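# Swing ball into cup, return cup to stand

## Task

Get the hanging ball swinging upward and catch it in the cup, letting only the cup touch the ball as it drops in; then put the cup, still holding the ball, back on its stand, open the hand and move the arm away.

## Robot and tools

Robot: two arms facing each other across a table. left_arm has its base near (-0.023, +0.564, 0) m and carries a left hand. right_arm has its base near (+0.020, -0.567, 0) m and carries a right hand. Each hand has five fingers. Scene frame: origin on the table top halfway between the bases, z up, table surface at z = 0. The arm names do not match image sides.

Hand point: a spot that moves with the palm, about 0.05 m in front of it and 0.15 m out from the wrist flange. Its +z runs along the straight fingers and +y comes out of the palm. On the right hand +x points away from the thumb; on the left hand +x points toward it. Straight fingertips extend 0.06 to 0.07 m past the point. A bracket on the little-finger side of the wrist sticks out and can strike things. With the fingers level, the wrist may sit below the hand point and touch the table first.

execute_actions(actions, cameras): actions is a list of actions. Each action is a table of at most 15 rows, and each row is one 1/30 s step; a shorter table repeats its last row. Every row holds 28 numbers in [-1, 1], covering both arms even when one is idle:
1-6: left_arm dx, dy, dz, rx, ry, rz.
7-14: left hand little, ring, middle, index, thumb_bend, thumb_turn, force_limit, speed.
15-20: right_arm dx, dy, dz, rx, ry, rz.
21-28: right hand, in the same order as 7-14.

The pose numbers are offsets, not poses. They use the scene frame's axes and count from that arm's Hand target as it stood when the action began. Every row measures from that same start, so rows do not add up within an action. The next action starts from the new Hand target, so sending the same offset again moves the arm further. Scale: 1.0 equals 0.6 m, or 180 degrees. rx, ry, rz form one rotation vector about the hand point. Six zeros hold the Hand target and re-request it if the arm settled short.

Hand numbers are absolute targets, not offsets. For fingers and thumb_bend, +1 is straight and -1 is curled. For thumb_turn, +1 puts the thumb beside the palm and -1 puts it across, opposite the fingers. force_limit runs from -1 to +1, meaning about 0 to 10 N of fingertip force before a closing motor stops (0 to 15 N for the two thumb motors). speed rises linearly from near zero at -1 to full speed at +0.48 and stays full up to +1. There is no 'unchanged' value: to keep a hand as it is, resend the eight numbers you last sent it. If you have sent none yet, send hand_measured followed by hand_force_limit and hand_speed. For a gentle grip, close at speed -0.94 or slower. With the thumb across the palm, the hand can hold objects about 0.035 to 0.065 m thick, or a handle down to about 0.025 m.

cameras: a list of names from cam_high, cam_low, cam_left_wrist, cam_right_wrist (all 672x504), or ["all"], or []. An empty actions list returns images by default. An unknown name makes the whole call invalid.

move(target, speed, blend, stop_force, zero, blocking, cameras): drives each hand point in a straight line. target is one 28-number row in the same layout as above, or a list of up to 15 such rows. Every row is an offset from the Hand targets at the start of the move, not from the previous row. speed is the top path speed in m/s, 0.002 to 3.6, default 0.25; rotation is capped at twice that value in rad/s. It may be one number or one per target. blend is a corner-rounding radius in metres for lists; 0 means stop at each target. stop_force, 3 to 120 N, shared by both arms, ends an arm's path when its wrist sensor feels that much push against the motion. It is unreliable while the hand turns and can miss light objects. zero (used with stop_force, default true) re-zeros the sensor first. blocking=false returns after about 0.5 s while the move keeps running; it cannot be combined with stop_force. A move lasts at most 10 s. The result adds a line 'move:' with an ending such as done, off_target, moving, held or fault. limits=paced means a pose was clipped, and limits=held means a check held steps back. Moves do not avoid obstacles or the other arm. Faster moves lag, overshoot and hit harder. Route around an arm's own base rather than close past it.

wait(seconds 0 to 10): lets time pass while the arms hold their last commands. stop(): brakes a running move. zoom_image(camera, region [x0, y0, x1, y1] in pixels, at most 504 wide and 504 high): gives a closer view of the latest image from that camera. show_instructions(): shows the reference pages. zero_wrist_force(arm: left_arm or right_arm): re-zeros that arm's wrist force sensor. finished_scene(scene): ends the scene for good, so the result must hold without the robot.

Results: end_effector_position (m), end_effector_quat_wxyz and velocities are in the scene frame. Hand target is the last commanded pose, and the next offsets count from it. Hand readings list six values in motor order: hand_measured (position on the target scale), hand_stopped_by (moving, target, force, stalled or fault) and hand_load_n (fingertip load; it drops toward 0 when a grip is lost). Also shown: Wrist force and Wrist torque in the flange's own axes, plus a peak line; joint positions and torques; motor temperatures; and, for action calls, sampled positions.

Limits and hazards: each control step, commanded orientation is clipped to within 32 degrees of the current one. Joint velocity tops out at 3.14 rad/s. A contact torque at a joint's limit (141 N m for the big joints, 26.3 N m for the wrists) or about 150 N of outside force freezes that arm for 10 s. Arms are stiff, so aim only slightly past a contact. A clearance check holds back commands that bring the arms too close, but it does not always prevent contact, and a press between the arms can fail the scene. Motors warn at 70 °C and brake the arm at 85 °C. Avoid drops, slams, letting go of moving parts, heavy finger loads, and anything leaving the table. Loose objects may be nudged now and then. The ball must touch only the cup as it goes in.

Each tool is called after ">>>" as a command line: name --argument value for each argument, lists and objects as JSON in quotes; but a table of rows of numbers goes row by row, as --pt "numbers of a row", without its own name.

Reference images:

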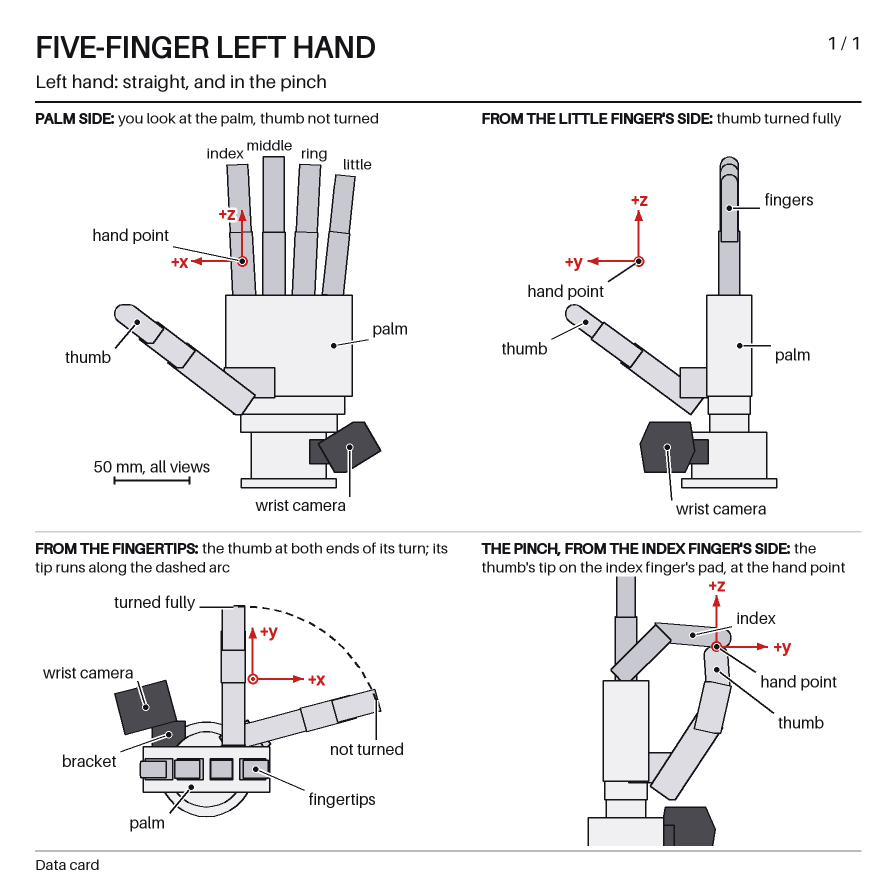

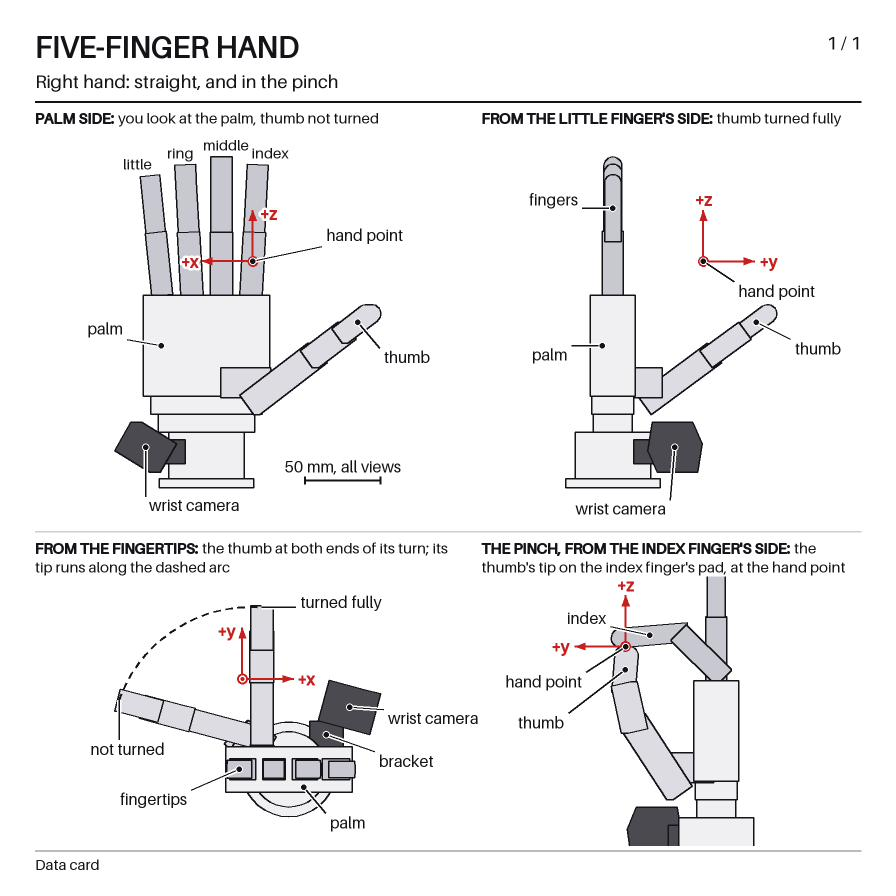

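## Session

Scene 1 done. Now scene 2.

>>> execute_actions --actions '[]' --cameras '["cam_high", "cam_low", "cam_left_wrist"]'

>>> zoom_image --camera "cam_high" --region '[230, 90, 450, 380]'

>>> zoom_image --camera "cam_low" --region '[230, 150, 410, 310]'

Scene clock: 0.00 s.
left_arm: end_effector_position=(+0.4969, +0.1842, +0.3802) hand_measured=(+1.000, +1.000, +1.000, +1.000, +1.000, +1.000) hand_load_n=(+0.0, +0.0, +0.0, +0.0, +0.0, +0.0) hand_stopped_by=(target, target, target, target, target, target) hand_force_limit=0.00 hand_speed=-0.80 end_effector_quat_wxyz=(+0.212, +0.902, +0.254, +0.277) | right_arm: end_effector_position=(+0.2460, -0.3567, +0.2082) hand_measured=(+1.000, +1.000, +1.000, +1.000, +1.000, +1.000) hand_load_n=(+0.0, +0.0, +0.0, +0.0, +0.0, +0.0) hand_stopped_by=(target, target, target, target, target, target) hand_force_limit=0.00 hand_speed=-0.80 end_effector_quat_wxyz=(+0.372, -0.347, +0.727, -0.460)
Joint positions: left_arm=[4.267 -1.804 -1.3 2.246 -1.595 0.614] | right_arm=[-0.564 -1.556 2.17 0.658 2.823 -1.65]
Joint velocities: within noise
Joint torques (N m): no reading
Motor temperatures (°C): left_arm=[31 31 33 37 40 37] | right_arm=[36 36 30 40 39 44]
Wrist force (N): no reading
Wrist torque (N m): no reading
Wrist force, peak (N): no reading
Hand target: left_arm +0.4969, +0.1842, +0.3802; +0.212, +0.902, +0.254, +0.277 | right_arm +0.2460, -0.3567, +0.2082; +0.372, -0.347, +0.727, -0.460
camera_calibration:
cam_left_wrist: T_world_to_cam=[[-0.144111, 0.88916, -0.434311, 0.0685193], [0.30043, 0.45749, 0.836926, -0.559833], [0.942854, -0.00987037, -0.33306, -0.22321], [0, 0, 0, 1]] pos_world=[0.388519, 0.19299, 0.423956]
Images, in order (width x height): cam_high 672x504, cam_low 672x504, cam_left_wrist 672x504.

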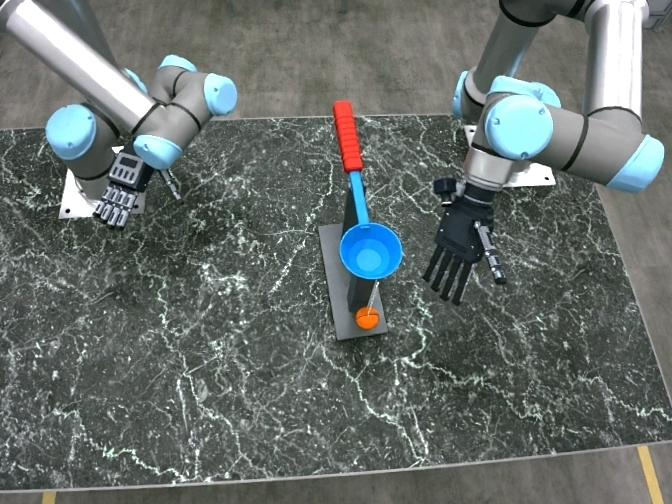

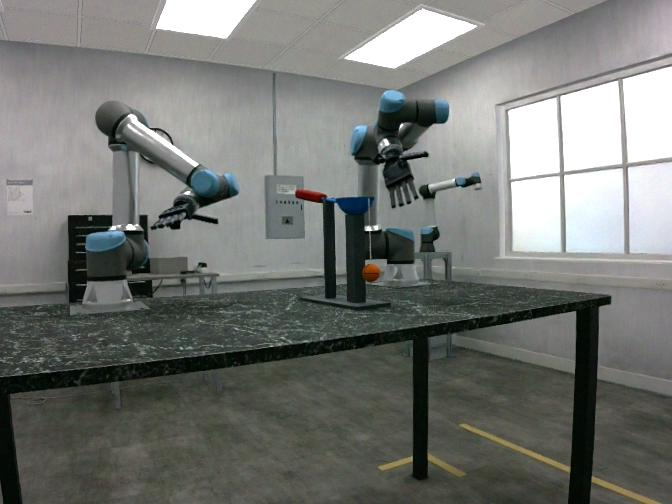

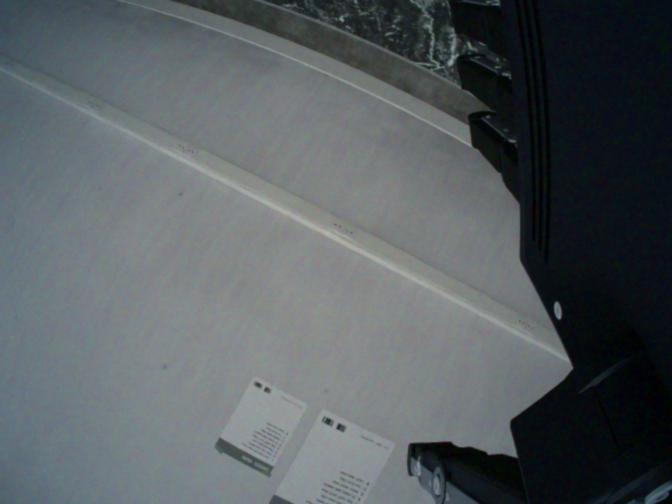

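Scaled by 1.738 from the camera's 672x504 image, which has a finer 960x720 frame.

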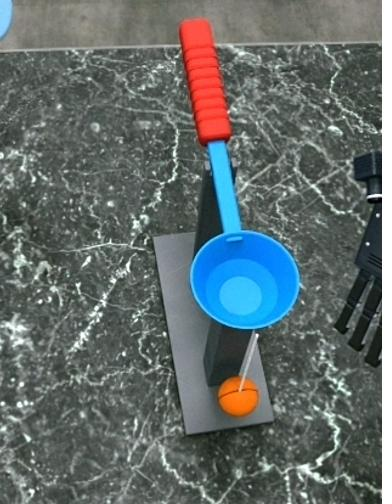

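Scaled by 2.800 from the camera's 672x504 image, which has a finer 960x720 frame.

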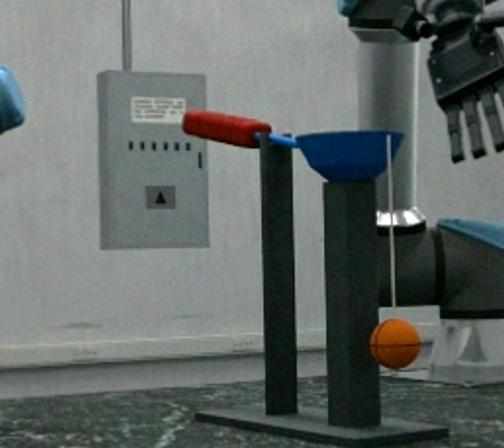

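>>> move --pt "-0.2282 0.1597 0.0663 -0.1768 0.018 -0.1011 1 1 1 1 1 -1 0 -0.5 0 0 0 0 0 0 1 1 1 1 1 1 0 -0.8" --pt "-0.4932 0.0247 -0.077 -0.3536 0.036 -0.2022 1 1 1 1 1 -1 0 -0.5 0 0 0 0 0 0 1 1 1 1 1 1 0 -0.8" --speed 0.25 --blend 0.03 --cameras '["cam_high", "cam_low", "cam_left_wrist"]'

Scene clock: 65.27 s.
left_arm: end_effector_position=(+0.2009, +0.1998, +0.3340) hand_measured=(+1.000, +1.000, +1.000, +1.000, +1.000, -1.000) hand_load_n=(+0.0, +0.0, +0.0, +0.0, +0.0, +0.0) hand_stopped_by=(target, target, target, target, target, target) hand_force_limit=0.00 hand_speed=-0.50 end_effector_quat_wxyz=(+0.706, +0.703, +0.089, -0.022) | right_arm: end_effector_position=(+0.2460, -0.3567, +0.2082) hand_measured=(+1.000, +1.000, +1.000, +1.000, +1.000, +1.000) hand_load_n=(+0.0, +0.0, +0.0, +0.0, +0.0, +0.0) hand_stopped_by=(target, target, target, target, target, target) hand_force_limit=0.00 hand_speed=-0.80 end_effector_quat_wxyz=(+0.372, -0.347, +0.727, -0.460)
Joint positions: left_arm=[4.779 -1.626 -2.48 2.378 -0.003 1.57] | right_arm=[-0.564 -1.556 2.17 0.658 2.823 -1.65]
Joint torques (N m): left_arm=[-6.29 12.16 19.81 -1.32 2.86 -1.36] | right_arm=[-0.99 -13.54 -13.65 2.84 1.6 0.05]
Wrist force (N): left_arm=[0.3 0.0 -1.6] | right_arm=[-0.1 0.1 0.0]
Wrist torque (N m): left_arm=[0.15 -0.03 0.16] | right_arm=[0.02 0.01 -0.01]
Wrist force, peak (N): left_arm=[0.9 -0.3 -1.7] | right_arm=[-0.3 -0.4 -0.6]
Hand target: left_arm +0.2010, +0.1991, +0.3340; +0.706, +0.702, +0.091, -0.020 | right_arm +0.2460, -0.3567, +0.2082; +0.372, -0.347, +0.727, -0.460
Off the commanded pose: left_arm 0.001 m, 0 deg | right_arm 0.000 m, 0 deg.
move: done
camera_calibration:
cam_left_wrist: T_world_to_cam=[[0.0849545, -0.0139899, -0.996287, 0.314153], [0.769001, 0.636733, 0.0566326, -0.308665], [0.633577, -0.770957, 0.0648516, 0.121955], [0, 0, 0, 1]] pos_world=[0.133407, 0.294954, 0.322558]
Images, in order (width x height): cam_high 672x504, cam_low 672x504, cam_left_wrist 672x504.

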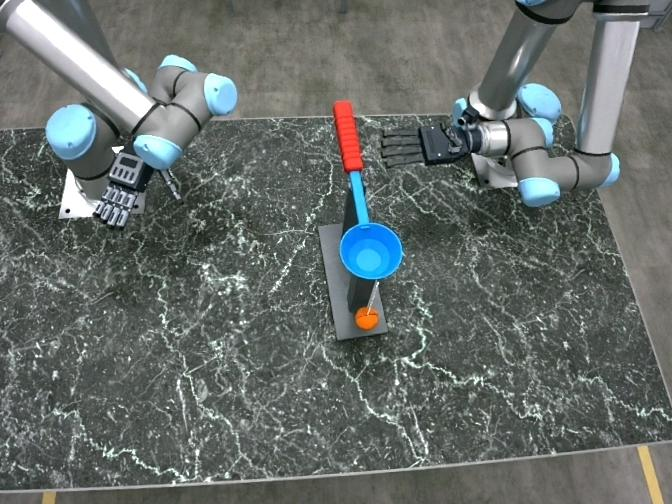

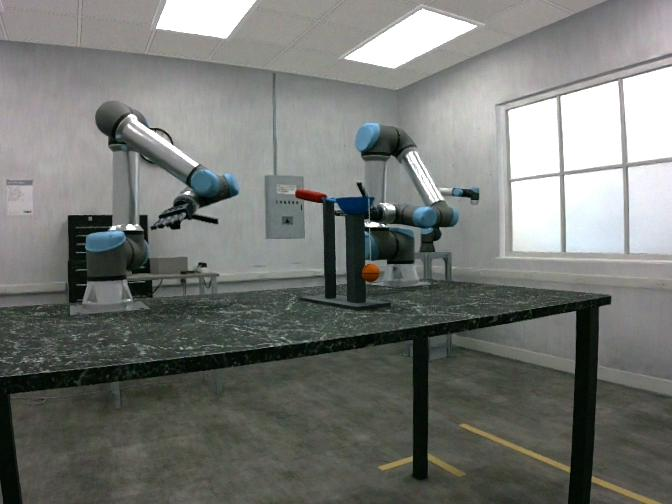

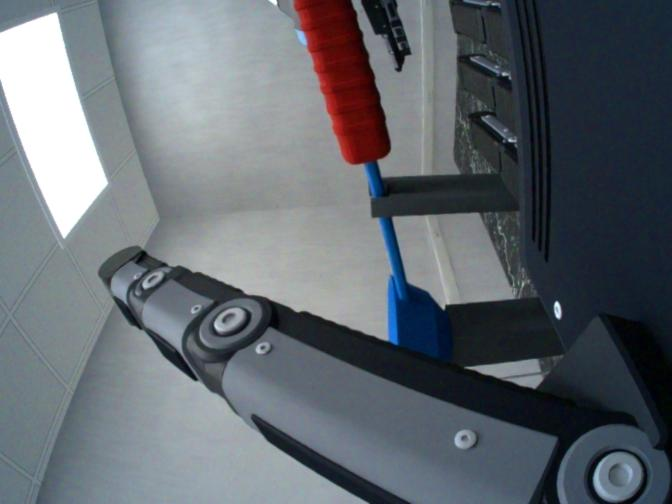

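>>> move --pt "0.2317 0.1017 0.1933 0.1768 -0.018 0.1011 1 1 1 1 1 -1 0 -0.5 0 0 0 0 0 0 1 1 1 1 1 1 0 -0.8" --pt "0.165 -0.1317 0.31 0 0 0 1 1 1 1 1 -1 0 -0.5 0 0 0 0 0 0 1 1 1 1 1 1 0 -0.8" --speed 0.25 --blend 0.02

Scene clock: 119.00 s.
left_arm: end_effector_position=(+0.2999, +0.1201, +0.5200) hand_measured=(+1.000, +1.000, +1.000, +1.000, +1.000, -1.000) hand_load_n=(+0.0, +0.0, +0.0, +0.0, +0.0, +0.0) hand_stopped_by=(target, target, target, target, target, target) hand_force_limit=0.00 hand_speed=-0.50 end_effector_quat_wxyz=(+0.706, +0.702, +0.091, -0.020) | right_arm: end_effector_position=(+0.2460, -0.3567, +0.2082) hand_measured=(+1.000, +1.000, +1.000, +1.000, +1.000, +1.000) hand_load_n=(+0.0, +0.0, +0.0, +0.0, +0.0, +0.0) hand_stopped_by=(target, target, target, target, target, target) hand_force_limit=0.00 hand_speed=-0.80 end_effector_quat_wxyz=(+0.372, -0.347, +0.727, -0.460)
Joint positions: left_arm=[4.449 -1.347 -1.823 3.164 -0.335 -0.151] | right_arm=[-0.564 -1.556 2.17 0.658 2.823 -1.65]
Joint torques (N m): left_arm=[2.51 0.49 30.73 1.99 1.36 -1.17] | right_arm=[-1.15 -13.41 -12.75 3.16 1.75 -0.04]
Wrist force (N): left_arm=[0.2 -0.4 -1.6] | right_arm=[0.2 -0.3 -0.2]
Wrist torque (N m): left_arm=[0.08 -0.02 0.03] | right_arm=[-0.02 -0.03 0.00]
Wrist force, peak (N): left_arm=[0.5 -0.8 -1.6] | right_arm=[-0.2 -0.5 -0.5]
Hand target: left_arm +0.3000, +0.1200, +0.5200; +0.706, +0.702, +0.091, -0.020 | right_arm +0.2460, -0.3567, +0.2082; +0.372, -0.347, +0.727, -0.460
Off the commanded pose: left_arm 0.000 m, 0 deg | right_arm 0.000 m, 0 deg.
move: done

>>> move --pt "-0.16 0.0917 -0.1167 0 0 0.0444 1 1 1 1 1 -1 0 -0.5 0 0 0 0 0 0 1 1 1 1 1 1 0 -0.8" --pt "-0.16 0.075 -0.31 0 0 0.0444 1 1 1 1 1 -1 0 -0.5 0 0 0 0 0 0 1 1 1 1 1 1 0 -0.8" --pt "-0.1325 -0.1608 -0.31 0 0 0 1 1 1 1 1 -1 0 -0.5 0 0 0 0 0 0 1 1 1 1 1 1 0 -0.8" --speed '[0.25, 0.2, 0.1]' --blend '[0.02, 0.01, 0]' --cameras '["cam_high", "cam_low", "cam_left_wrist"]'

>>> zoom_image --camera "cam_high" --region '[290, 90, 410, 210]'

>>> zoom_image --camera "cam_low" --region '[270, 160, 390, 260]'

Scene clock: 137.23 s.
left_arm: end_effector_position=(+0.2205, +0.0236, +0.3340) hand_measured=(+1.000, +1.000, +1.000, +1.000, +1.000, -1.000) hand_load_n=(+0.5, +0.0, +0.0, +0.0, +0.0, +0.0) hand_stopped_by=(target, target, target, target, target, target) hand_force_limit=0.00 hand_speed=-0.50 end_effector_quat_wxyz=(+0.706, +0.702, +0.091, -0.020) | right_arm: end_effector_position=(+0.2460, -0.3567, +0.2082) hand_measured=(+1.000, +1.000, +1.000, +1.000, +1.000, +1.000) hand_load_n=(+0.0, +0.0, +0.0, +0.0, +0.0, +0.0) hand_stopped_by=(target, target, target, target, target, target) hand_force_limit=0.00 hand_speed=-0.80 end_effector_quat_wxyz=(+0.372, -0.347, +0.727, -0.460)
Joint positions: left_arm=[4.054 -1.537 -2.162 3.696 -0.73 -0.155] | right_arm=[-0.564 -1.556 2.17 0.658 2.823 -1.65]
Joint torques (N m): left_arm=[2.53 24.14 13.04 -0.32 1.48 -1.5] | right_arm=[-1.54 -13.73 -12.63 3.41 1.73 -0.15]
Wrist force (N): left_arm=[0.4 -0.3 -1.1] | right_arm=[-0.1 0.0 -0.2]
Wrist torque (N m): left_arm=[0.08 -0.04 0.17] | right_arm=[0.01 0.02 -0.01]
Wrist force, peak (N): left_arm=[0.3 -2.2 -2.0] | right_arm=[0.0 -0.7 0.1]
Hand target: left_arm +0.2205, +0.0236, +0.3340; +0.706, +0.702, +0.091, -0.020 | right_arm +0.2460, -0.3567, +0.2082; +0.372, -0.347, +0.727, -0.460
Off the commanded pose: left_arm 0.000 m, 0 deg | right_arm 0.000 m, 0 deg.
move: done
camera_calibration:
cam_left_wrist: T_world_to_cam=[[0.0852134, -0.0145465, -0.996257, 0.309976], [0.765602, 0.640861, 0.0561274, -0.210703], [0.637646, -0.767519, 0.0657468, -0.0276166], [0, 0, 0, 1]] pos_world=[0.15251, 0.118344, 0.322458]
Images, in order (width x height): cam_high 672x504, cam_low 672x504, cam_left_wrist 672x504.

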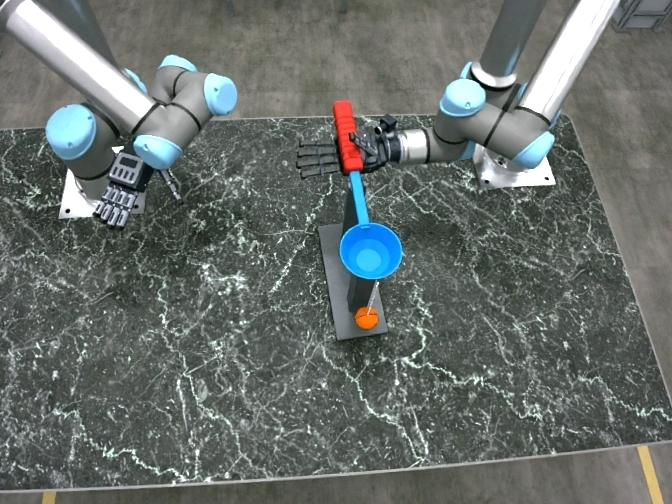

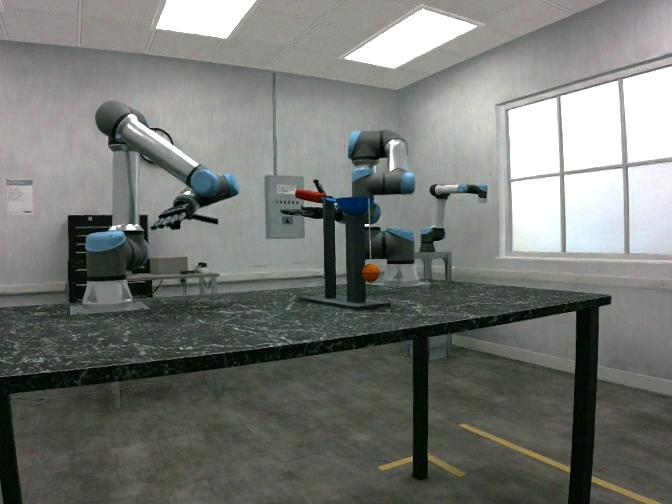

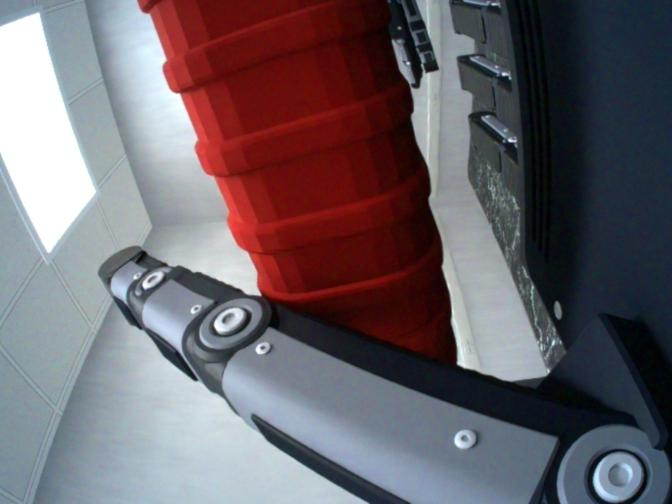

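Scaled by 4.200 from the camera's 672x504 image, which has a finer 960x720 frame.

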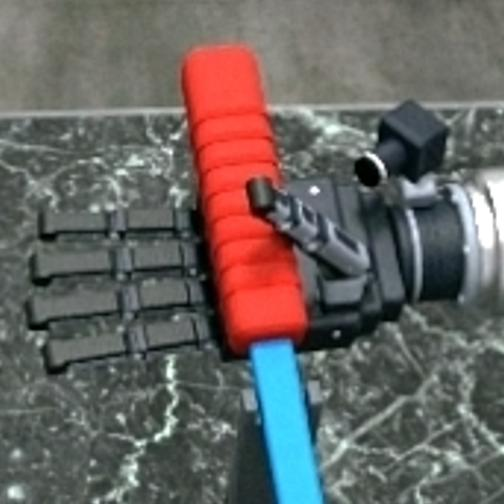

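Scaled by 4.200 from the camera's 672x504 image, which has a finer 960x720 frame.

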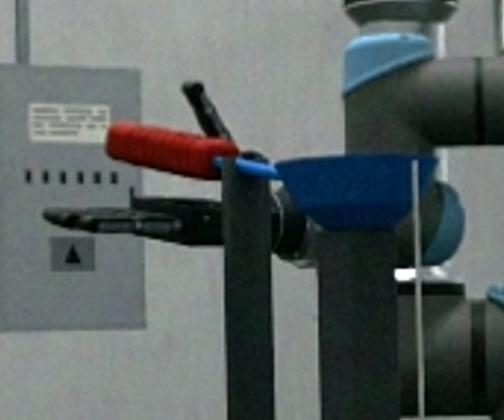

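>>> move --target '[-0.0018, -0.0068, 0.035, 0, 0, 0, 1, 1, 1, 1, 1, -1, 0, -0.75, 0, 0, 0, 0, 0, 0, 1, 1, 1, 1, 1, 1, 0, -0.8]' --speed 0.03 --stop_force 4

>>> move --target '[0, 0, 0, 0, 0, 0, -1, -1, -1, -1, 1, -1, 0, -0.75, 0, 0, 0, 0, 0, 0, 1, 1, 1, 1, 1, 1, 0, -0.8]' --speed 0.03 --cameras '["cam_high", "cam_left_wrist"]'

>>> zoom_image --camera "cam_high" --region '[290, 90, 410, 290]'

Scene clock: 154.30 s.
left_arm: end_effector_position=(+0.2194, +0.0195, +0.3550) hand_measured=(+1.000, +1.000, +1.000, +1.000, +1.000, -1.000) hand_load_n=(+0.0, +0.0, +0.0, +0.0, +0.0, +0.0) hand_stopped_by=(target, target, target, target, target, target) hand_force_limit=0.00 hand_speed=-0.75 end_effector_quat_wxyz=(+0.706, +0.702, +0.091, -0.020) | right_arm: end_effector_position=(+0.2460, -0.3567, +0.2082) hand_measured=(+1.000, +1.000, +1.000, +1.000, +1.000, +1.000) hand_load_n=(+0.0, +0.0, +0.0, +0.0, +0.0, +0.0) hand_stopped_by=(target, target, target, target, target, target) hand_force_limit=0.00 hand_speed=-0.80 end_effector_quat_wxyz=(+0.372, -0.347, +0.727, -0.460)
Joint positions: left_arm=[4.041 -1.516 -2.121 3.633 -0.742 -0.155] | right_arm=[-0.564 -1.556 2.17 0.658 2.823 -1.65]
Joint torques (N m): left_arm=[5.95 7.36 8.27 2.3 1.53 1.81] | right_arm=[-0.91 -13.93 -12.48 3.53 1.75 -0.26]
Wrist force (N): left_arm=[0.5 0.0 -1.2] | right_arm=[-0.2 -0.1 0.0]
Wrist torque (N m): left_arm=[0.10 -0.07 0.17] | right_arm=[-0.01 0.03 -0.02]
Wrist force, peak (N): left_arm=[0.5 -0.3 -1.6] | right_arm=[-0.4 -0.6 -0.3]
Hand target: left_arm +0.2194, +0.0195, +0.3550; +0.706, +0.702, +0.091, -0.020 | right_arm +0.2460, -0.3567, +0.2082; +0.372, -0.347, +0.727, -0.460
Off the commanded pose: left_arm 0.000 m, 0 deg | right_arm 0.000 m, 0 deg.
move: done

Scene clock: 157.40 s.
left_arm: end_effector_position=(+0.2194, +0.0195, +0.3550) hand_measured=(-0.958, -0.914, -0.890, -0.890, +1.000, -1.000) hand_load_n=(+9.5, +2.5, +0.0, +4.5, +0.0, +0.0) hand_stopped_by=(force, force, force, force, target, target) hand_force_limit=0.00 hand_speed=-0.75 end_effector_quat_wxyz=(+0.706, +0.702, +0.091, -0.020) | right_arm: end_effector_position=(+0.2460, -0.3567, +0.2082) hand_measured=(+1.000, +1.000, +1.000, +1.000, +1.000, +1.000) hand_load_n=(+0.0, +0.0, +0.0, +0.0, +0.0, +0.0) hand_stopped_by=(target, target, target, target, target, target) hand_force_limit=0.00 hand_speed=-0.80 end_effector_quat_wxyz=(+0.372, -0.347, +0.727, -0.460)
Joint positions: left_arm=[4.041 -1.516 -2.121 3.633 -0.742 -0.155] | right_arm=[-0.564 -1.556 2.17 0.658 2.823 -1.65]
Joint torques (N m): left_arm=[5.95 10.09 27.17 1.79 1.64 1.8] | right_arm=[-1.04 -13.88 -12.51 3.53 1.72 -0.21]
Wrist force (N): left_arm=[0.9 -5.2 -1.1] | right_arm=[0.1 -0.2 -0.2]
Wrist torque (N m): left_arm=[-0.23 -0.06 -0.15] | right_arm=[-0.01 -0.01 -0.01]
Wrist force, peak (N): left_arm=[1.0 -5.4 -1.4] | right_arm=[-0.1 -0.3 -0.5]
Hand target: left_arm +0.2194, +0.0195, +0.3550; +0.706, +0.702, +0.091, -0.020 | right_arm +0.2460, -0.3567, +0.2082; +0.372, -0.347, +0.727, -0.460
Off the commanded pose: left_arm 0.000 m, 0 deg | right_arm 0.000 m, 0 deg.
move: done
camera_calibration:
cam_left_wrist: T_world_to_cam=[[0.0852122, -0.0145475, -0.996257, 0.330932], [0.765602, 0.640861, 0.0561258, -0.208411], [0.637646, -0.767519, 0.0657468, -0.0314426], [0, 0, 0, 1]] pos_world=[0.15141, 0.114244, 0.343458]
Images, in order (width x height): cam_high 672x504, cam_left_wrist 672x504.

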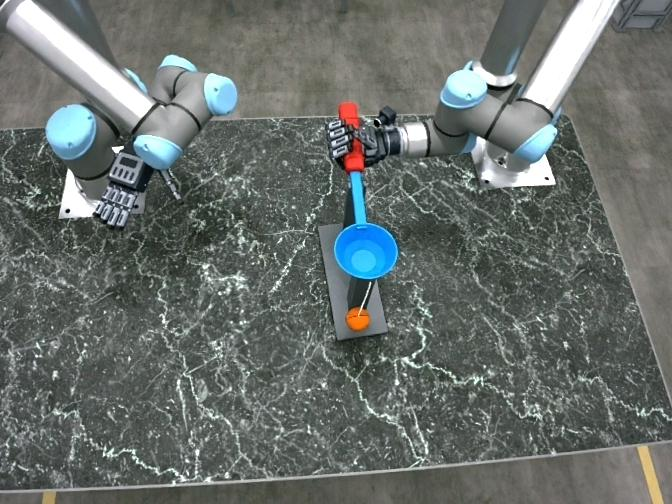

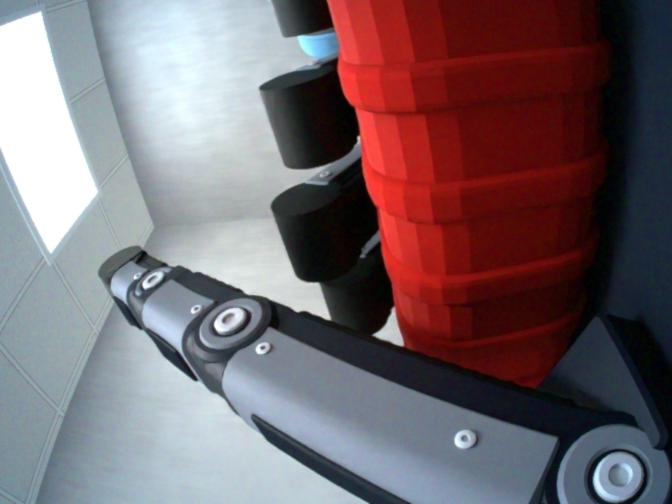

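Scaled by 2.520 from the camera's 672x504 image, which has a finer 960x720 frame.

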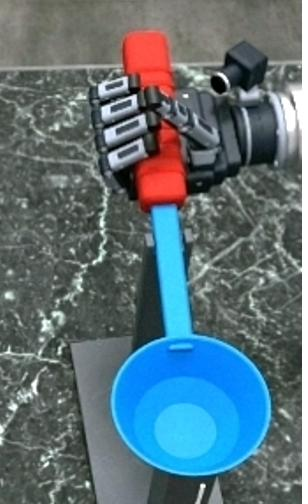

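>>> move --target '[0, 0, 0, 0, 0, 0, -1, -1, -1, -1, -1, -1, 0, -0.75, 0, 0, 0, 0, 0, 0, 1, 1, 1, 1, 1, 1, 0, -0.8]' --speed 0.03

>>> move --target '[0, 0, 0.0333, 0, 0, 0, -0.996, -0.996, -0.996, -0.996, -0.98, -1, 0.4, -0.9, 0, 0, 0, 0, 0, 0, 1, 1, 1, 1, 1, 1, 0, -0.8]' --speed 0.03 --cameras '["cam_high", "cam_low"]'

>>> zoom_image --camera "cam_low" --region '[280, 150, 400, 290]'

Scene clock: 166.33 s.
left_arm: end_effector_position=(+0.2194, +0.0195, +0.3550) hand_measured=(-0.958, -0.914, -0.890, -0.890, +0.506, -1.000) hand_load_n=(+9.5, +2.5, -0.5, +5.0, +7.0, +1.5) hand_stopped_by=(force, force, force, force, force, target) hand_force_limit=0.00 hand_speed=-0.75 end_effector_quat_wxyz=(+0.706, +0.702, +0.091, -0.020) | right_arm: end_effector_position=(+0.2460, -0.3567, +0.2082) hand_measured=(+1.000, +1.000, +1.000, +1.000, +1.000, +1.000) hand_load_n=(+0.0, +0.0, +0.0, +0.0, +0.0, +0.0) hand_stopped_by=(target, target, target, target, target, target) hand_force_limit=0.00 hand_speed=-0.80 end_effector_quat_wxyz=(+0.372, -0.347, +0.727, -0.460)
Joint positions: left_arm=[4.041 -1.516 -2.121 3.633 -0.742 -0.155] | right_arm=[-0.564 -1.556 2.17 0.658 2.823 -1.65]
Joint torques (N m): left_arm=[6.9 33.77 27.33 0.86 1.5 1.76] | right_arm=[-1.86 -14.06 -12.24 3.76 1.79 -0.26]
Wrist force (N): left_arm=[1.1 -5.5 -0.8] | right_arm=[0.3 0.2 -0.1]
Wrist torque (N m): left_arm=[-0.24 -0.07 -0.14] | right_arm=[0.03 -0.05 0.02]
Wrist force, peak (N): left_arm=[1.3 -5.7 -1.0] | right_arm=[-0.1 -0.5 -0.5]
Hand target: left_arm +0.2194, +0.0195, +0.3550; +0.706, +0.702, +0.091, -0.020 | right_arm +0.2460, -0.3567, +0.2082; +0.372, -0.347, +0.727, -0.460
Off the commanded pose: left_arm 0.000 m, 0 deg | right_arm 0.000 m, 0 deg.
move: done

Scene clock: 167.30 s.
left_arm: end_effector_position=(+0.2194, +0.0195, +0.3753) hand_measured=(-0.958, -0.928, -0.906, -0.896, +0.484, -1.000) hand_load_n=(+9.0, +8.5, +8.5, +7.5, +10.5, +2.0) hand_stopped_by=(force, force, force, force, force, target) hand_force_limit=0.40 hand_speed=-0.90 end_effector_quat_wxyz=(+0.706, +0.702, +0.091, -0.020) | right_arm: end_effector_position=(+0.2460, -0.3567, +0.2082) hand_measured=(+1.000, +1.000, +1.000, +1.000, +1.000, +1.000) hand_load_n=(+0.0, +0.0, +0.0, +0.0, +0.0, +0.0) hand_stopped_by=(target, target, target, target, target, target) hand_force_limit=0.00 hand_speed=-0.80 end_effector_quat_wxyz=(+0.372, -0.347, +0.727, -0.460)
Joint positions: left_arm=[4.041 -1.491 -2.086 3.574 -0.742 -0.155] | right_arm=[-0.564 -1.556 2.17 0.658 2.823 -1.65]
Joint torques (N m): left_arm=[3.57 7.39 10.96 3.33 1.11 0.44] | right_arm=[-1.48 -13.85 -12.74 3.68 1.78 -0.29]
Wrist force (N): left_arm=[1.0 -4.2 -1.1] | right_arm=[-0.2 -0.3 -0.1]
Wrist torque (N m): left_arm=[-0.20 -0.08 -0.14] | right_arm=[-0.04 0.02 -0.02]
Wrist force, peak (N): left_arm=[1.2 -5.8 -1.1] | right_arm=[0.1 -0.4 -0.4]
Hand target: left_arm +0.2194, +0.0195, +0.3750; +0.706, +0.702, +0.091, -0.020 | right_arm +0.2460, -0.3567, +0.2082; +0.372, -0.347, +0.727, -0.460
Off the commanded pose: left_arm 0.000 m, 0 deg | right_arm 0.000 m, 0 deg.
move: done
Images, in order (width x height): cam_high 672x504, cam_low 672x504.

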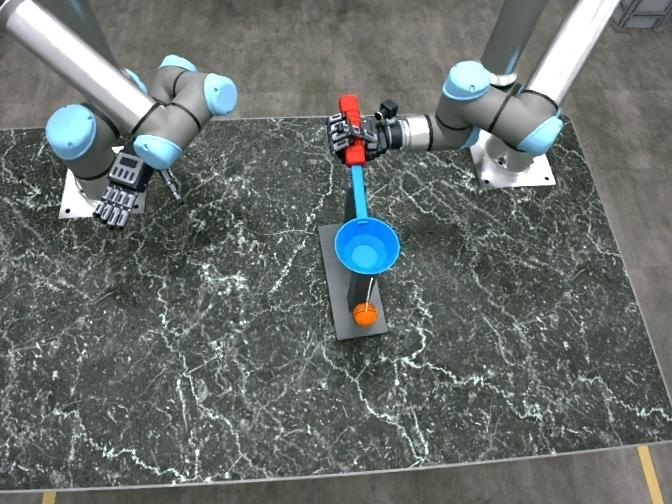

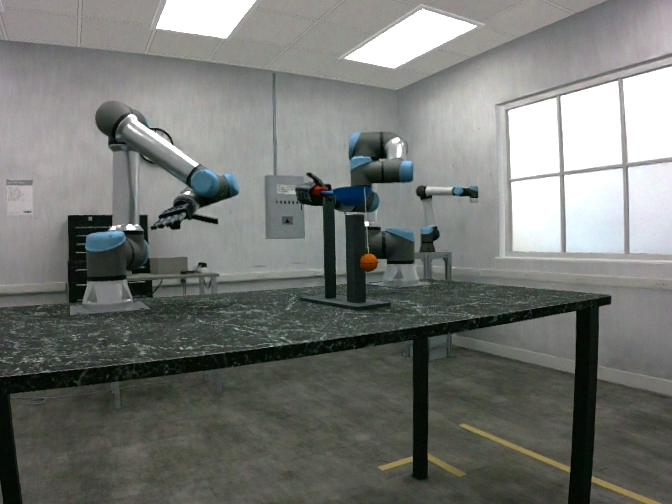

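Scaled by 3.600 from the camera's 672x504 image, which has a finer 960x720 frame.

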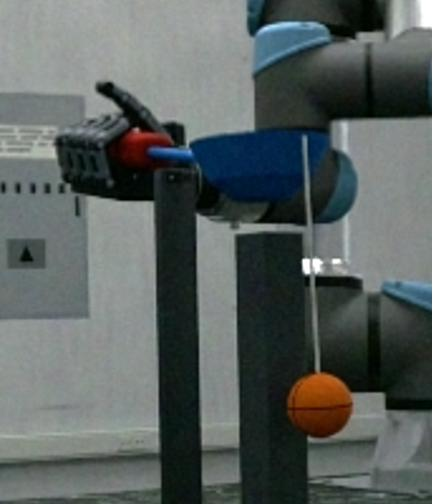

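>>> move --pt "0 0 0.125 0 0 0 -0.996 -0.996 -0.996 -0.996 -0.98 -1 0.4 -0.9 0 0 0 0 0 0 1 1 1 1 1 1 0 -0.8" --pt "0.1557 0.2508 0.125 0 0 0 -0.996 -0.996 -0.996 -0.996 -0.98 -1 0.4 -0.9 0 0 0 0 0 0 1 1 1 1 1 1 0 -0.8" --pt "0.1557 0.2508 -0.145 0 0 0 -0.996 -0.996 -0.996 -0.996 -0.98 -1 0.4 -0.9 0 0 0 0 0 0 1 1 1 1 1 1 0 -0.8" --pt "0.1557 0.2508 -0.1717 0 0 0 -0.996 -0.996 -0.996 -0.996 -0.98 -1 0.4 -0.9 0 0 0 0 0 0 1 1 1 1 1 1 0 -0.8" --speed '[0.12, 0.15, 0.15, 0.03]' --blend '[0.02, 0.02, 0, 0]' --cameras '["cam_high", "cam_low"]'

>>> wait --seconds 1.0

>>> move --target '[0, 0, 0.0217, 0, 0, 0, -0.996, -0.996, -0.996, -0.996, -0.98, -1, 0.4, -0.9, 0, 0, 0, 0, 0, 0, 1, 1, 1, 1, 1, 1, 0, -0.8]' --speed 0.003

>>> move --target '[0, 0, -0.015, 0, 0, 0, -0.996, -0.996, -0.996, -0.996, -0.98, -1, 0.4, -0.9, 0, 0, 0, 0, 0, 0, 1, 1, 1, 1, 1, 1, 0, -0.8]' --speed 0.002

>>> wait --seconds 1.0 --cameras '["cam_high", "cam_low"]'

>>> zoom_image --camera "cam_high" --region '[360, 250, 500, 390]'

Scene clock: 220.30 s.
left_arm: end_effector_position=(+0.3128, +0.1700, +0.2719) hand_measured=(-0.958, -0.928, -0.906, -0.896, +0.484, -1.000) hand_load_n=(+9.0, +8.5, +8.5, +8.0, +10.5, +2.0) hand_stopped_by=(force, force, force, force, force, target) hand_force_limit=0.40 hand_speed=-0.90 end_effector_quat_wxyz=(+0.706, +0.702, +0.091, -0.020) | right_arm: end_effector_position=(+0.2460, -0.3567, +0.2082) hand_measured=(+1.000, +1.000, +1.000, +1.000, +1.000, +1.000) hand_load_n=(+0.0, +0.0, -0.5, +0.0, +0.0, +0.0) hand_stopped_by=(target, target, target, target, target, target) hand_force_limit=0.00 hand_speed=-0.80 end_effector_quat_wxyz=(+0.372, -0.347, +0.727, -0.460)
Joint positions: left_arm=[4.627 -1.561 -2.34 3.887 -0.157 -0.144] | right_arm=[-0.564 -1.556 2.17 0.658 2.823 -1.65]
Joint torques (N m): left_arm=[-4.97 29.72 15.89 -0.22 0.02 -1.42] | right_arm=[-2.36 -14.05 -11.17 3.62 1.8 -0.51]
Wrist force (N): left_arm=[0.8 -3.6 -1.3] | right_arm=[0.2 -0.2 -0.1]
Wrist torque (N m): left_arm=[-0.17 -0.05 -0.05] | right_arm=[-0.03 -0.03 0.00]
Wrist force, peak (N): left_arm=[1.4 -7.3 -1.0] | right_arm=[-0.4 -0.3 -0.6]
Hand target: left_arm +0.3128, +0.1700, +0.2720; +0.706, +0.702, +0.091, -0.020 | right_arm +0.2460, -0.3567, +0.2082; +0.372, -0.347, +0.727, -0.460
Off the commanded pose: left_arm 0.000 m, 0 deg | right_arm 0.000 m, 0 deg.
move: done
Images, in order (width x height): cam_high 672x504, cam_low 672x504.

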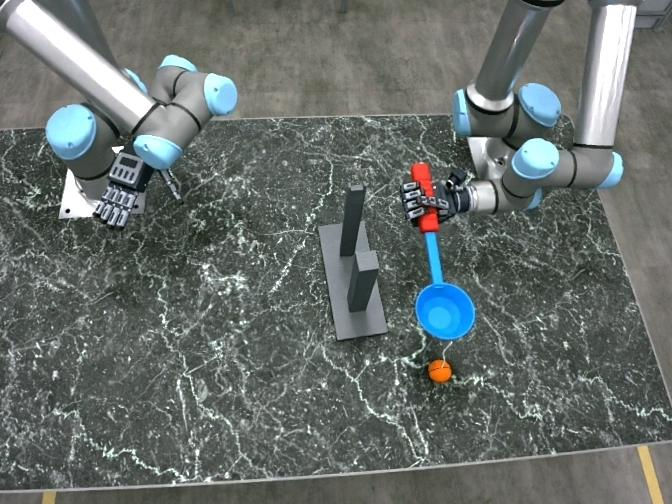

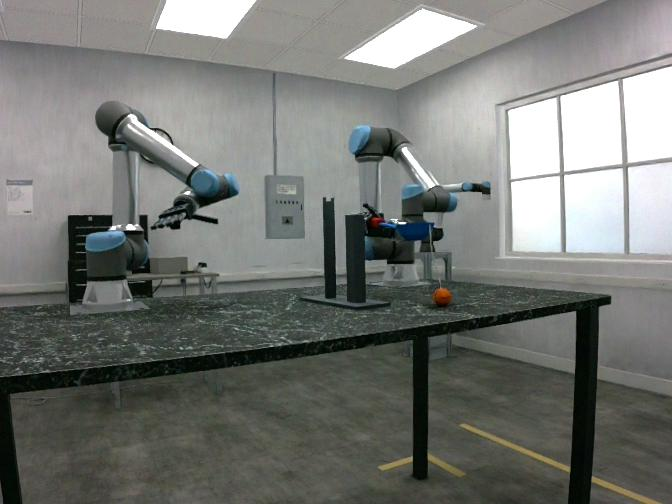

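Scene clock: 221.30 s.
left_arm: end_effector_position=(+0.3128, +0.1700, +0.2720) hand_measured=(-0.958, -0.928, -0.906, -0.896, +0.484, -1.000) hand_load_n=(+9.5, +8.5, +8.5, +7.5, +10.5, +2.0) hand_stopped_by=(force, force, force, force, force, target) hand_force_limit=0.40 hand_speed=-0.90 end_effector_quat_wxyz=(+0.706, +0.702, +0.091, -0.020) | right_arm: end_effector_position=(+0.2460, -0.3567, +0.2082) hand_measured=(+1.000, +1.000, +1.000, +1.000, +1.000, +1.000) hand_load_n=(+0.0, +0.0, +0.0, -0.5, +0.0, +0.0) hand_stopped_by=(target, target, target, target, target, target) hand_force_limit=0.00 hand_speed=-0.80 end_effector_quat_wxyz=(+0.372, -0.347, +0.727, -0.460)
Joint positions: left_arm=[4.627 -1.561 -2.34 3.887 -0.157 -0.144] | right_arm=[-0.564 -1.556 2.17 0.658 2.823 -1.65]
Joint torques (N m): left_arm=[-8.11 29.77 26.4 -0.85 -1.21 2.33] | right_arm=[-2.76 -13.74 -11.49 3.67 1.92 -0.57]
Wrist force (N): left_arm=[0.5 -3.2 -1.4] | right_arm=[0.0 -0.1 -0.3]
Wrist torque (N m): left_arm=[-0.15 -0.02 -0.06] | right_arm=[0.01 0.00 0.00]
Wrist force, peak (N): left_arm=[1.0 -5.2 -1.0] | right_arm=[0.3 -0.6 -0.5]
Hand target: left_arm +0.3128, +0.1700, +0.2720; +0.706, +0.702, +0.091, -0.020 | right_arm +0.2460, -0.3567, +0.2082; +0.372, -0.347, +0.727, -0.460
Off the commanded pose: left_arm 0.000 m, 0 deg | right_arm 0.000 m, 0 deg.
wait: 1.00 s; at rest by 0.17 s

Scene clock: 225.87 s.
left_arm: end_effector_position=(+0.3128, +0.1700, +0.2850) hand_measured=(-0.958, -0.928, -0.906, -0.896, +0.484, -1.000) hand_load_n=(+9.0, +9.0, +8.5, +7.5, +10.5, +2.0) hand_stopped_by=(force, force, force, force, force, target) hand_force_limit=0.40 hand_speed=-0.90 end_effector_quat_wxyz=(+0.706, +0.702, +0.091, -0.020) | right_arm: end_effector_position=(+0.2460, -0.3567, +0.2082) hand_measured=(+1.000, +1.000, +1.000, +1.000, +1.000, +1.000) hand_load_n=(+0.0, +0.0, +0.0, +0.0, +0.0, -0.5) hand_stopped_by=(target, target, target, target, target, target) hand_force_limit=0.00 hand_speed=-0.80 end_effector_quat_wxyz=(+0.372, -0.347, +0.727, -0.460)
Joint positions: left_arm=[4.627 -1.532 -2.322 3.841 -0.157 -0.144] | right_arm=[-0.564 -1.556 2.17 0.658 2.823 -1.65]
Joint torques (N m): left_arm=[-7.85 24.91 25.67 -0.22 -1.35 0.56] | right_arm=[-2.43 -14.22 -10.51 3.77 1.79 -0.57]
Wrist force (N): left_arm=[0.8 -3.3 -1.5] | right_arm=[0.0 0.0 -0.1]
Wrist torque (N m): left_arm=[-0.14 -0.05 -0.16] | right_arm=[0.01 -0.01 0.01]
Wrist force, peak (N): left_arm=[0.9 -5.8 -0.9] | right_arm=[-0.2 -0.5 -0.6]
Hand target: left_arm +0.3128, +0.1700, +0.2850; +0.706, +0.702, +0.091, -0.020 | right_arm +0.2460, -0.3567, +0.2082; +0.372, -0.347, +0.727, -0.460
Off the commanded pose: left_arm 0.000 m, 0 deg | right_arm 0.000 m, 0 deg.
move: done

Scene clock: 230.60 s.
left_arm: end_effector_position=(+0.3128, +0.1700, +0.2760) hand_measured=(-0.958, -0.928, -0.906, -0.896, +0.484, -1.000) hand_load_n=(+9.0, +8.5, +8.0, +7.5, +10.5, +2.0) hand_stopped_by=(force, force, force, force, force, target) hand_force_limit=0.40 hand_speed=-0.90 end_effector_quat_wxyz=(+0.706, +0.702, +0.091, -0.020) | right_arm: end_effector_position=(+0.2460, -0.3567, +0.2082) hand_measured=(+1.000, +1.000, +1.000, +1.000, +1.000, +1.000) hand_load_n=(+0.0, +0.0, +0.0, +0.0, +0.0, -0.5) hand_stopped_by=(target, target, target, target, target, target) hand_force_limit=0.00 hand_speed=-0.80 end_effector_quat_wxyz=(+0.372, -0.347, +0.727, -0.460)
Joint positions: left_arm=[4.627 -1.552 -2.334 3.873 -0.157 -0.144] | right_arm=[-0.564 -1.556 2.17 0.658 2.823 -1.65]
Joint torques (N m): left_arm=[1.25 9.79 7.73 2.12 0.86 1.47] | right_arm=[-2.82 -14.06 -11.28 3.67 1.85 -0.62]
Wrist force (N): left_arm=[0.8 -4.9 -0.9] | right_arm=[-0.1 -0.2 -0.3]
Wrist torque (N m): left_arm=[-0.24 -0.04 -0.15] | right_arm=[-0.01 0.01 -0.01]
Wrist force, peak (N): left_arm=[0.6 -5.7 -1.1] | right_arm=[0.1 -0.5 -0.4]
Hand target: left_arm +0.3128, +0.1700, +0.2760; +0.706, +0.702, +0.091, -0.020 | right_arm +0.2460, -0.3567, +0.2082; +0.372, -0.347, +0.727, -0.460
Off the commanded pose: left_arm 0.000 m, 0 deg | right_arm 0.000 m, 0 deg.
move: done

Scene clock: 231.60 s.
left_arm: end_effector_position=(+0.3128, +0.1700, +0.2760) hand_measured=(-0.958, -0.928, -0.906, -0.896, +0.484, -1.000) hand_load_n=(+9.0, +8.5, +9.0, +8.0, +10.5, +2.0) hand_stopped_by=(force, force, force, force, force, target) hand_force_limit=0.40 hand_speed=-0.90 end_effector_quat_wxyz=(+0.706, +0.702, +0.091, -0.020) | right_arm: end_effector_position=(+0.2460, -0.3567, +0.2082) hand_measured=(+1.000, +1.000, +1.000, +1.000, +1.000, +1.000) hand_load_n=(+0.0, -0.5, +0.0, +0.0, +0.0, -0.5) hand_stopped_by=(target, target, target, target, target, target) hand_force_limit=0.00 hand_speed=-0.80 end_effector_quat_wxyz=(+0.372, -0.347, +0.727, -0.460)
Joint positions: left_arm=[4.627 -1.552 -2.334 3.873 -0.157 -0.144] | right_arm=[-0.564 -1.556 2.17 0.658 2.823 -1.65]
Joint torques (N m): left_arm=[2.97 21.61 12.4 -0.22 1.31 -1.47] | right_arm=[-2.41 -14.3 -11.38 3.58 1.82 -0.7]
Wrist force (N): left_arm=[0.8 -3.9 -1.3] | right_arm=[0.2 -0.2 -0.3]
Wrist torque (N m): left_arm=[-0.15 -0.05 -0.17] | right_arm=[-0.01 -0.03 0.01]
Wrist force, peak (N): left_arm=[0.7 -5.6 -1.1] | right_arm=[-0.2 -0.4 -0.4]
Hand target: left_arm +0.3128, +0.1700, +0.2760; +0.706, +0.702, +0.091, -0.020 | right_arm +0.2460, -0.3567, +0.2082; +0.372, -0.347, +0.727, -0.460
Off the commanded pose: left_arm 0.000 m, 0 deg | right_arm 0.000 m, 0 deg.
wait: 1.00 s; at rest by 0.17 s
Images, in order (width x height): cam_high 672x504, cam_low 672x504.

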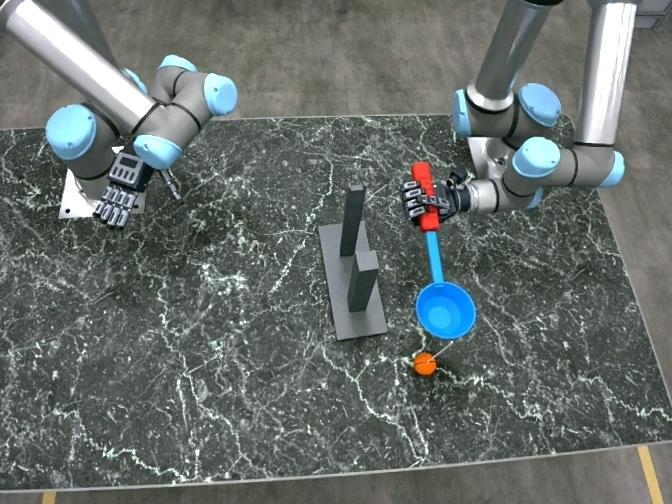

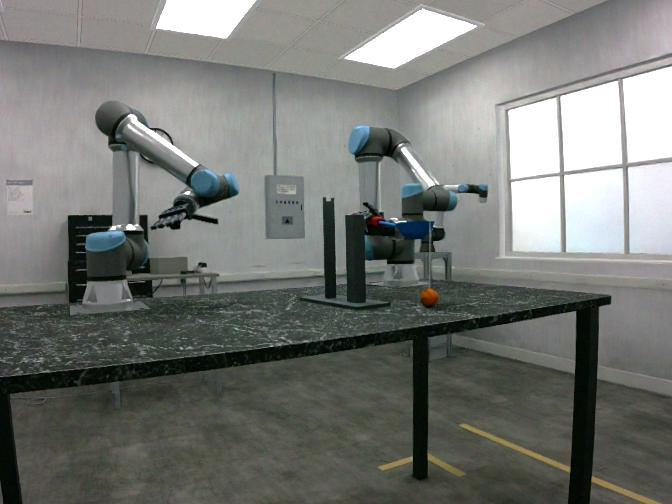

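Scaled by 3.600 from the camera's 672x504 image, which has a finer 960x720 frame.

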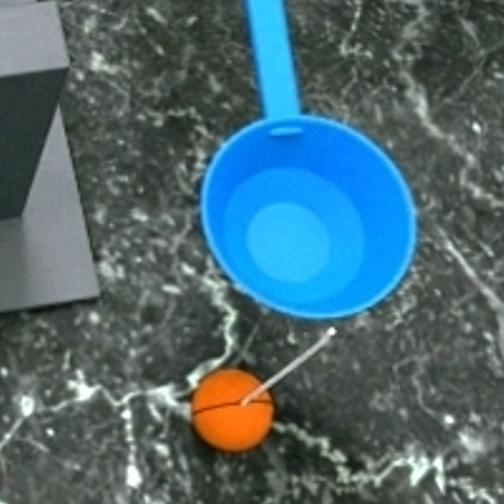

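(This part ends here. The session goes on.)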